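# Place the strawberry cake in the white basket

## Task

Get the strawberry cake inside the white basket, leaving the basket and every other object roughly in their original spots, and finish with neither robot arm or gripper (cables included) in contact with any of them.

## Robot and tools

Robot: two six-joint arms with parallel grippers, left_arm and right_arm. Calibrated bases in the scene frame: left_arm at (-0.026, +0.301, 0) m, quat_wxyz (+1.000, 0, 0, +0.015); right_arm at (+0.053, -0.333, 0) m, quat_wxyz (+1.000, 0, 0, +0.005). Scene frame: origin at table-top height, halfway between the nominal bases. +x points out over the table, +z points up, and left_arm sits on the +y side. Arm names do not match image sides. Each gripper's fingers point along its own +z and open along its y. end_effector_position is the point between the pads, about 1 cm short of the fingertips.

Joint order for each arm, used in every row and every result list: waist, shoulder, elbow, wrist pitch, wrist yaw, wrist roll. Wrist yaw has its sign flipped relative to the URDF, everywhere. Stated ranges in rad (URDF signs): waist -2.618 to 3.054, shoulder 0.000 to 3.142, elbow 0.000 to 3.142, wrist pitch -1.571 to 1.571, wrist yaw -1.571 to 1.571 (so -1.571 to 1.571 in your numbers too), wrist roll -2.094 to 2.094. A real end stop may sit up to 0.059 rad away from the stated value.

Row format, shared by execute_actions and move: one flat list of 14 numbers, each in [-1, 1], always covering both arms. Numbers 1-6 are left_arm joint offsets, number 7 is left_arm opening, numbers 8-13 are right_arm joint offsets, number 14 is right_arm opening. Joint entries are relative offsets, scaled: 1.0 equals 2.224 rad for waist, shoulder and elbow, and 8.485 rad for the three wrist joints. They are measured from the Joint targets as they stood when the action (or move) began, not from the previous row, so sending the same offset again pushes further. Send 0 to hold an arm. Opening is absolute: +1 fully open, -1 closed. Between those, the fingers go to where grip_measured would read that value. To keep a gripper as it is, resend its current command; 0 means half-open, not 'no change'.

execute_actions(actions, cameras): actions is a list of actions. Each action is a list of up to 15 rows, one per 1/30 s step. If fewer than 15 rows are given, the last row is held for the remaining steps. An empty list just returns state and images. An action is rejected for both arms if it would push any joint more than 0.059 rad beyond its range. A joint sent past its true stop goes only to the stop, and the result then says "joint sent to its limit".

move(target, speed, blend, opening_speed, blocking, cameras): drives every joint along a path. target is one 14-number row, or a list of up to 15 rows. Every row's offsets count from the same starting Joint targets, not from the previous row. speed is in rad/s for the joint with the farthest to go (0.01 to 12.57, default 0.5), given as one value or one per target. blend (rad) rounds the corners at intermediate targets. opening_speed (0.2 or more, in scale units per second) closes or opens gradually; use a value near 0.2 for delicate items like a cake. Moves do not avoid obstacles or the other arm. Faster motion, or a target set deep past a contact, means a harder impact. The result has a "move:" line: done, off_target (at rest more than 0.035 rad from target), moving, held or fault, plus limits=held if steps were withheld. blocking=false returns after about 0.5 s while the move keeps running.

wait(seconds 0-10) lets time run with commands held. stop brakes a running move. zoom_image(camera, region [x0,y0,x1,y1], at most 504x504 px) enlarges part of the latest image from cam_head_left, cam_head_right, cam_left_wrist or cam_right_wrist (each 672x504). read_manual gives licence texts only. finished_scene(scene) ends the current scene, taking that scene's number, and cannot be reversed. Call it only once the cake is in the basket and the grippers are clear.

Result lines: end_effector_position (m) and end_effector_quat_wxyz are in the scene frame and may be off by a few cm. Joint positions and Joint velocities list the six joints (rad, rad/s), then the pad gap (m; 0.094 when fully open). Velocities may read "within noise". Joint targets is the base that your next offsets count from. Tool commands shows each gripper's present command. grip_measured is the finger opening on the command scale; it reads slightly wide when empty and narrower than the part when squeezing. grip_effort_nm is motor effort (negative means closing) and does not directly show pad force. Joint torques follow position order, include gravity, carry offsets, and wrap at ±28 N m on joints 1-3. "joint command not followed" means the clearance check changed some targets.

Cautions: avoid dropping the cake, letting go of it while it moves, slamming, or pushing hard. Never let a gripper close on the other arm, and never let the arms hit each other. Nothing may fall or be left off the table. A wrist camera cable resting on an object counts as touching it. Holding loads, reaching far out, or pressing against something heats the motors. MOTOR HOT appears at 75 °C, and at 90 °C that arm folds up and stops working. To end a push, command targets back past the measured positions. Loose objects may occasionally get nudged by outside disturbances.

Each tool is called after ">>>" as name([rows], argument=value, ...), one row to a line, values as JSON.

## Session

>>> execute_actions(actions=[])

Scene clock: 0.00 s.
left_arm: end_effector_position=(+0.3701, +0.3334, +0.1050) grip_measured=+1.000 grip_effort_nm=n/a end_effector_quat_wxyz=(+0.593, -0.053, +0.803, +0.032) | right_arm: end_effector_position=(+0.4655, -0.3440, +0.1221) grip_measured=+1.000 grip_effort_nm=n/a end_effector_quat_wxyz=(+0.618, +0.034, +0.785, -0.032)
Joint positions: left_arm=[0.018 1.543 0.359 0.885 0.068 -0.032 0.094] | right_arm=[0.01 1.573 0.405 0.93 -0.111 0.019 0.094]
Joint velocities: within noise
Joint torques (N m): no reading
Motor temperatures (°C): left_arm=[22 24 22 20 23 19 23] | right_arm=[23 22 23 26 23 21 20]
Heat: left arm: 24 °C; right arm: 26 °C.
Joint targets: left_arm=[0.018 1.538 0.364 0.880 0.068 -0.032] | right_arm=[0.010 1.570 0.408 0.918 -0.112 0.019]
Tool commands: left_gripper/opening=+1.0 right_gripper/opening=+1.0

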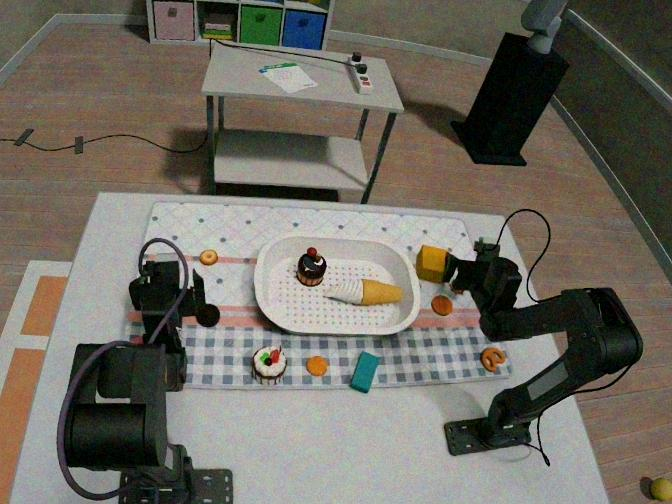

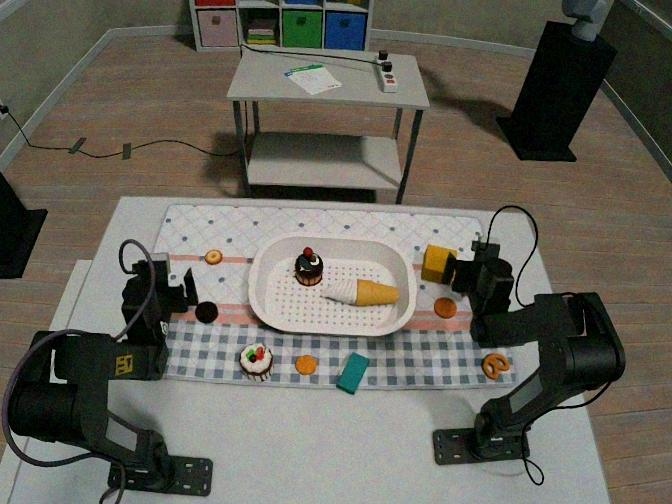

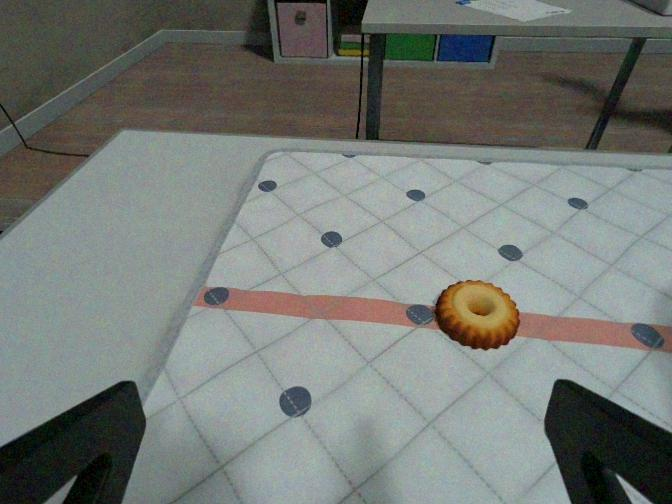

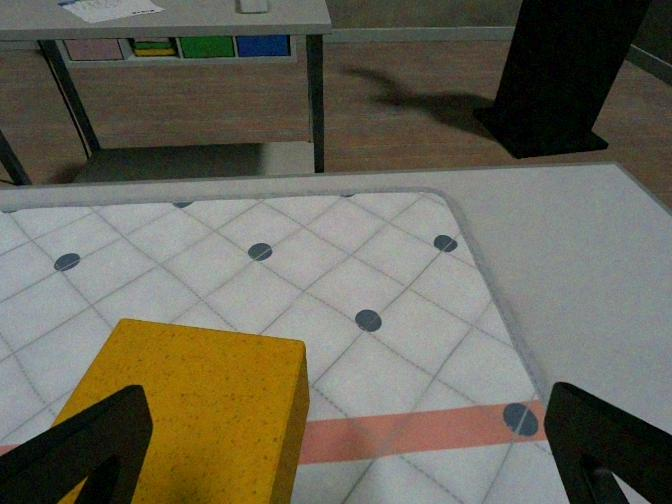

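>>> move([
  [0,0.0279,0.495,-0.2587,-0.008,0.0038,1,0,0,0,0,0,0,1],
  [-0.304,0.0279,0.495,-0.2587,-0.008,0.0038,1,0,0,0,0,0,0,1],
], speed=[2.0,1.5], blend=0.1, cameras=["cam_left_wrist"])

Scene clock: 8.57 s.
left_arm: end_effector_position=(+0.2235, +0.1207, +0.1567) grip_measured=+1.000 grip_effort_nm=-0.002 end_effector_quat_wxyz=(+0.058, +0.306, +0.950, -0.019) | right_arm: end_effector_position=(+0.4655, -0.3440, +0.1221) grip_measured=+1.000 grip_effort_nm=0.032 end_effector_quat_wxyz=(+0.618, +0.034, +0.785, -0.032)
Joint positions: left_arm=[-0.659 1.595 1.437 -1.291 0 -0.006 0.094] | right_arm=[0.01 1.573 0.405 0.93 -0.111 0.019 0.094]
Joint velocities: within noise
Joint torques (N m): left_arm=[0.09 -5.89 8.02 0.33 0.01 0.08] | right_arm=[0.03 -5 6.6 1.54 -0.05 -0.01]
Motor temperatures (°C): left_arm=[22 25 22 23 23 19 23] | right_arm=[23 23 23 28 23 21 20]
Heat: left arm: 25 °C; right arm: 28 °C.
Joint targets: left_arm=[-0.658 1.600 1.465 -1.315 0.000 0.000] | right_arm=[0.010 1.570 0.408 0.918 -0.112 0.019]
move: done
Images, in order (width x height): cam_left_wrist 672x504.

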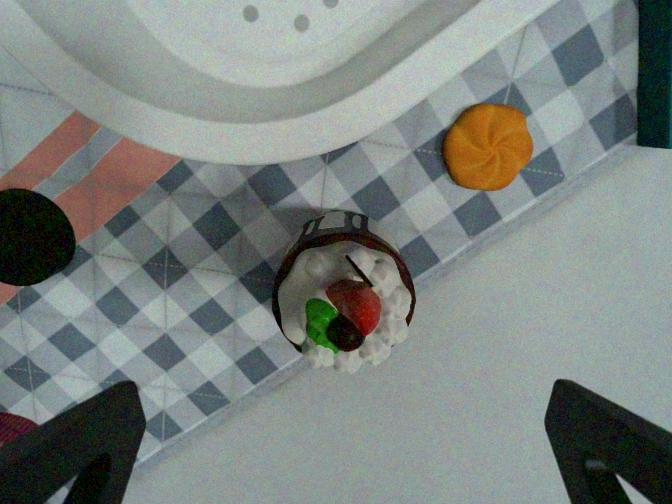

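>>> move([
  [-0.0049,0.0429,-0.1884,0.0523,0,0,1,0,0,0,0,0,0,1],
  [-0.0049,0.0429,-0.1884,0.0523,0,0,0.15,0,0,0,0,0,0,1],
  [-0.0049,0,0,0,0,0,0.15,0,0,0,0,0,0,1],
  [0.027,0.2521,0.2738,-0.0057,0,0,0.15,0,0,0,0,0,0,1],
], speed=[0.8,0.8,1.0,1.0], blend=[0,0,0.05,0], opening_speed=1.0, cameras=["cam_left_wrist"])

Scene clock: 28.33 s.
left_arm: end_effector_position=(+0.3488, +0.0618, +0.1245) grip_measured=+0.407 grip_effort_nm=-1.028 end_effector_quat_wxyz=(+0.057, +0.278, +0.959, -0.017) | right_arm: end_effector_position=(+0.4655, -0.3440, +0.1221) grip_measured=+1.000 grip_effort_nm=0.027 end_effector_quat_wxyz=(+0.618, +0.034, +0.785, -0.032)
Joint positions: left_arm=[-0.6 2.154 2.043 -1.34 0 -0.006 0.066] | right_arm=[0.01 1.573 0.405 0.93 -0.111 0.019 0.094]
Joint velocities: within noise
Joint torques (N m): left_arm=[0.23 -10.97 8.27 0.32 0 0.09] | right_arm=[0.02 -5 6.6 1.54 -0.05 -0.01]
Motor temperatures (°C): left_arm=[22 25 23 22 23 19 23] | right_arm=[23 23 24 31 23 21 20]
Heat: left arm: 25 °C; right arm: 31 °C.
Joint targets: left_arm=[-0.598 2.161 2.074 -1.364 0.000 0.000] | right_arm=[0.010 1.570 0.408 0.918 -0.112 0.019]
move: done
Images, in order (width x height): cam_left_wrist 672x504.

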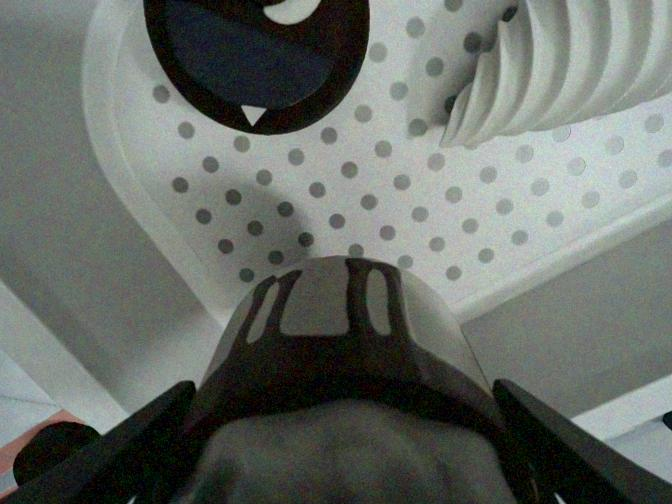

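>>> move([
  [0,0.0373,-0.1039,0.0289,0,0,0.15,0,0,0,0,0,0,1],
  [0,0.0373,-0.1039,0.0289,0,0,0.75,0,0,0,0,0,0,1],
  [0,-0.03,0.083,0,0,0,0.75,0,0,0,0,0,0,1],
], speed=[0.35,0.5,0.8], opening_speed=1.2, cameras=["cam_left_wrist"])

Scene clock: 36.53 s.
left_arm: end_effector_position=(+0.3770, +0.0438, +0.2147) grip_measured=+0.748 grip_effort_nm=0.115 end_effector_quat_wxyz=(+0.185, +0.273, +0.942, -0.055) | right_arm: end_effector_position=(+0.4655, -0.3440, +0.1221) grip_measured=+1.000 grip_effort_nm=0.022 end_effector_quat_wxyz=(+0.618, +0.034, +0.785, -0.032)
Joint positions: left_arm=[-0.6 2.092 2.248 -1.337 0 -0.005 0.082] | right_arm=[0.01 1.573 0.405 0.93 -0.111 0.019 0.094]
Joint velocities: within noise
Joint torques (N m): left_arm=[0.23 -10.84 6.53 0.84 0 0.08] | right_arm=[0.05 -5 6.61 1.54 -0.05 0]
Motor temperatures (°C): left_arm=[22 28 24 21 23 19 23] | right_arm=[23 23 24 31 23 21 20]
Heat: left arm: 28 °C; right arm: 31 °C.
Joint targets: left_arm=[-0.598 2.094 2.258 -1.364 0.000 0.000] | right_arm=[0.010 1.570 0.408 0.918 -0.112 0.019]
move: done
Images, in order (width x height): cam_left_wrist 672x504.

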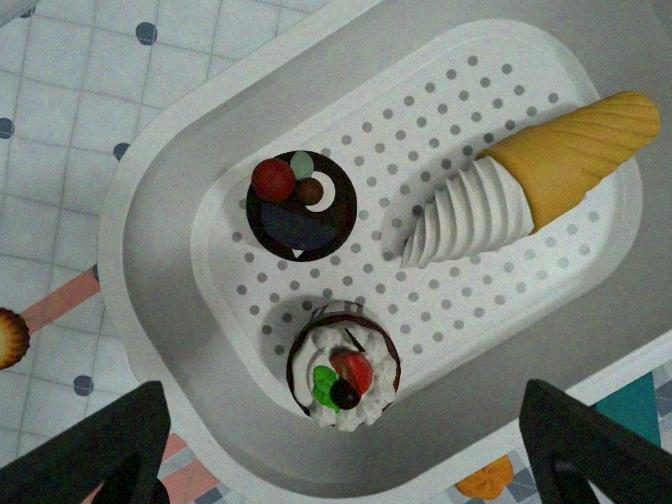

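>>> finished_scene(scene=3)

The scene is finished: the task was done.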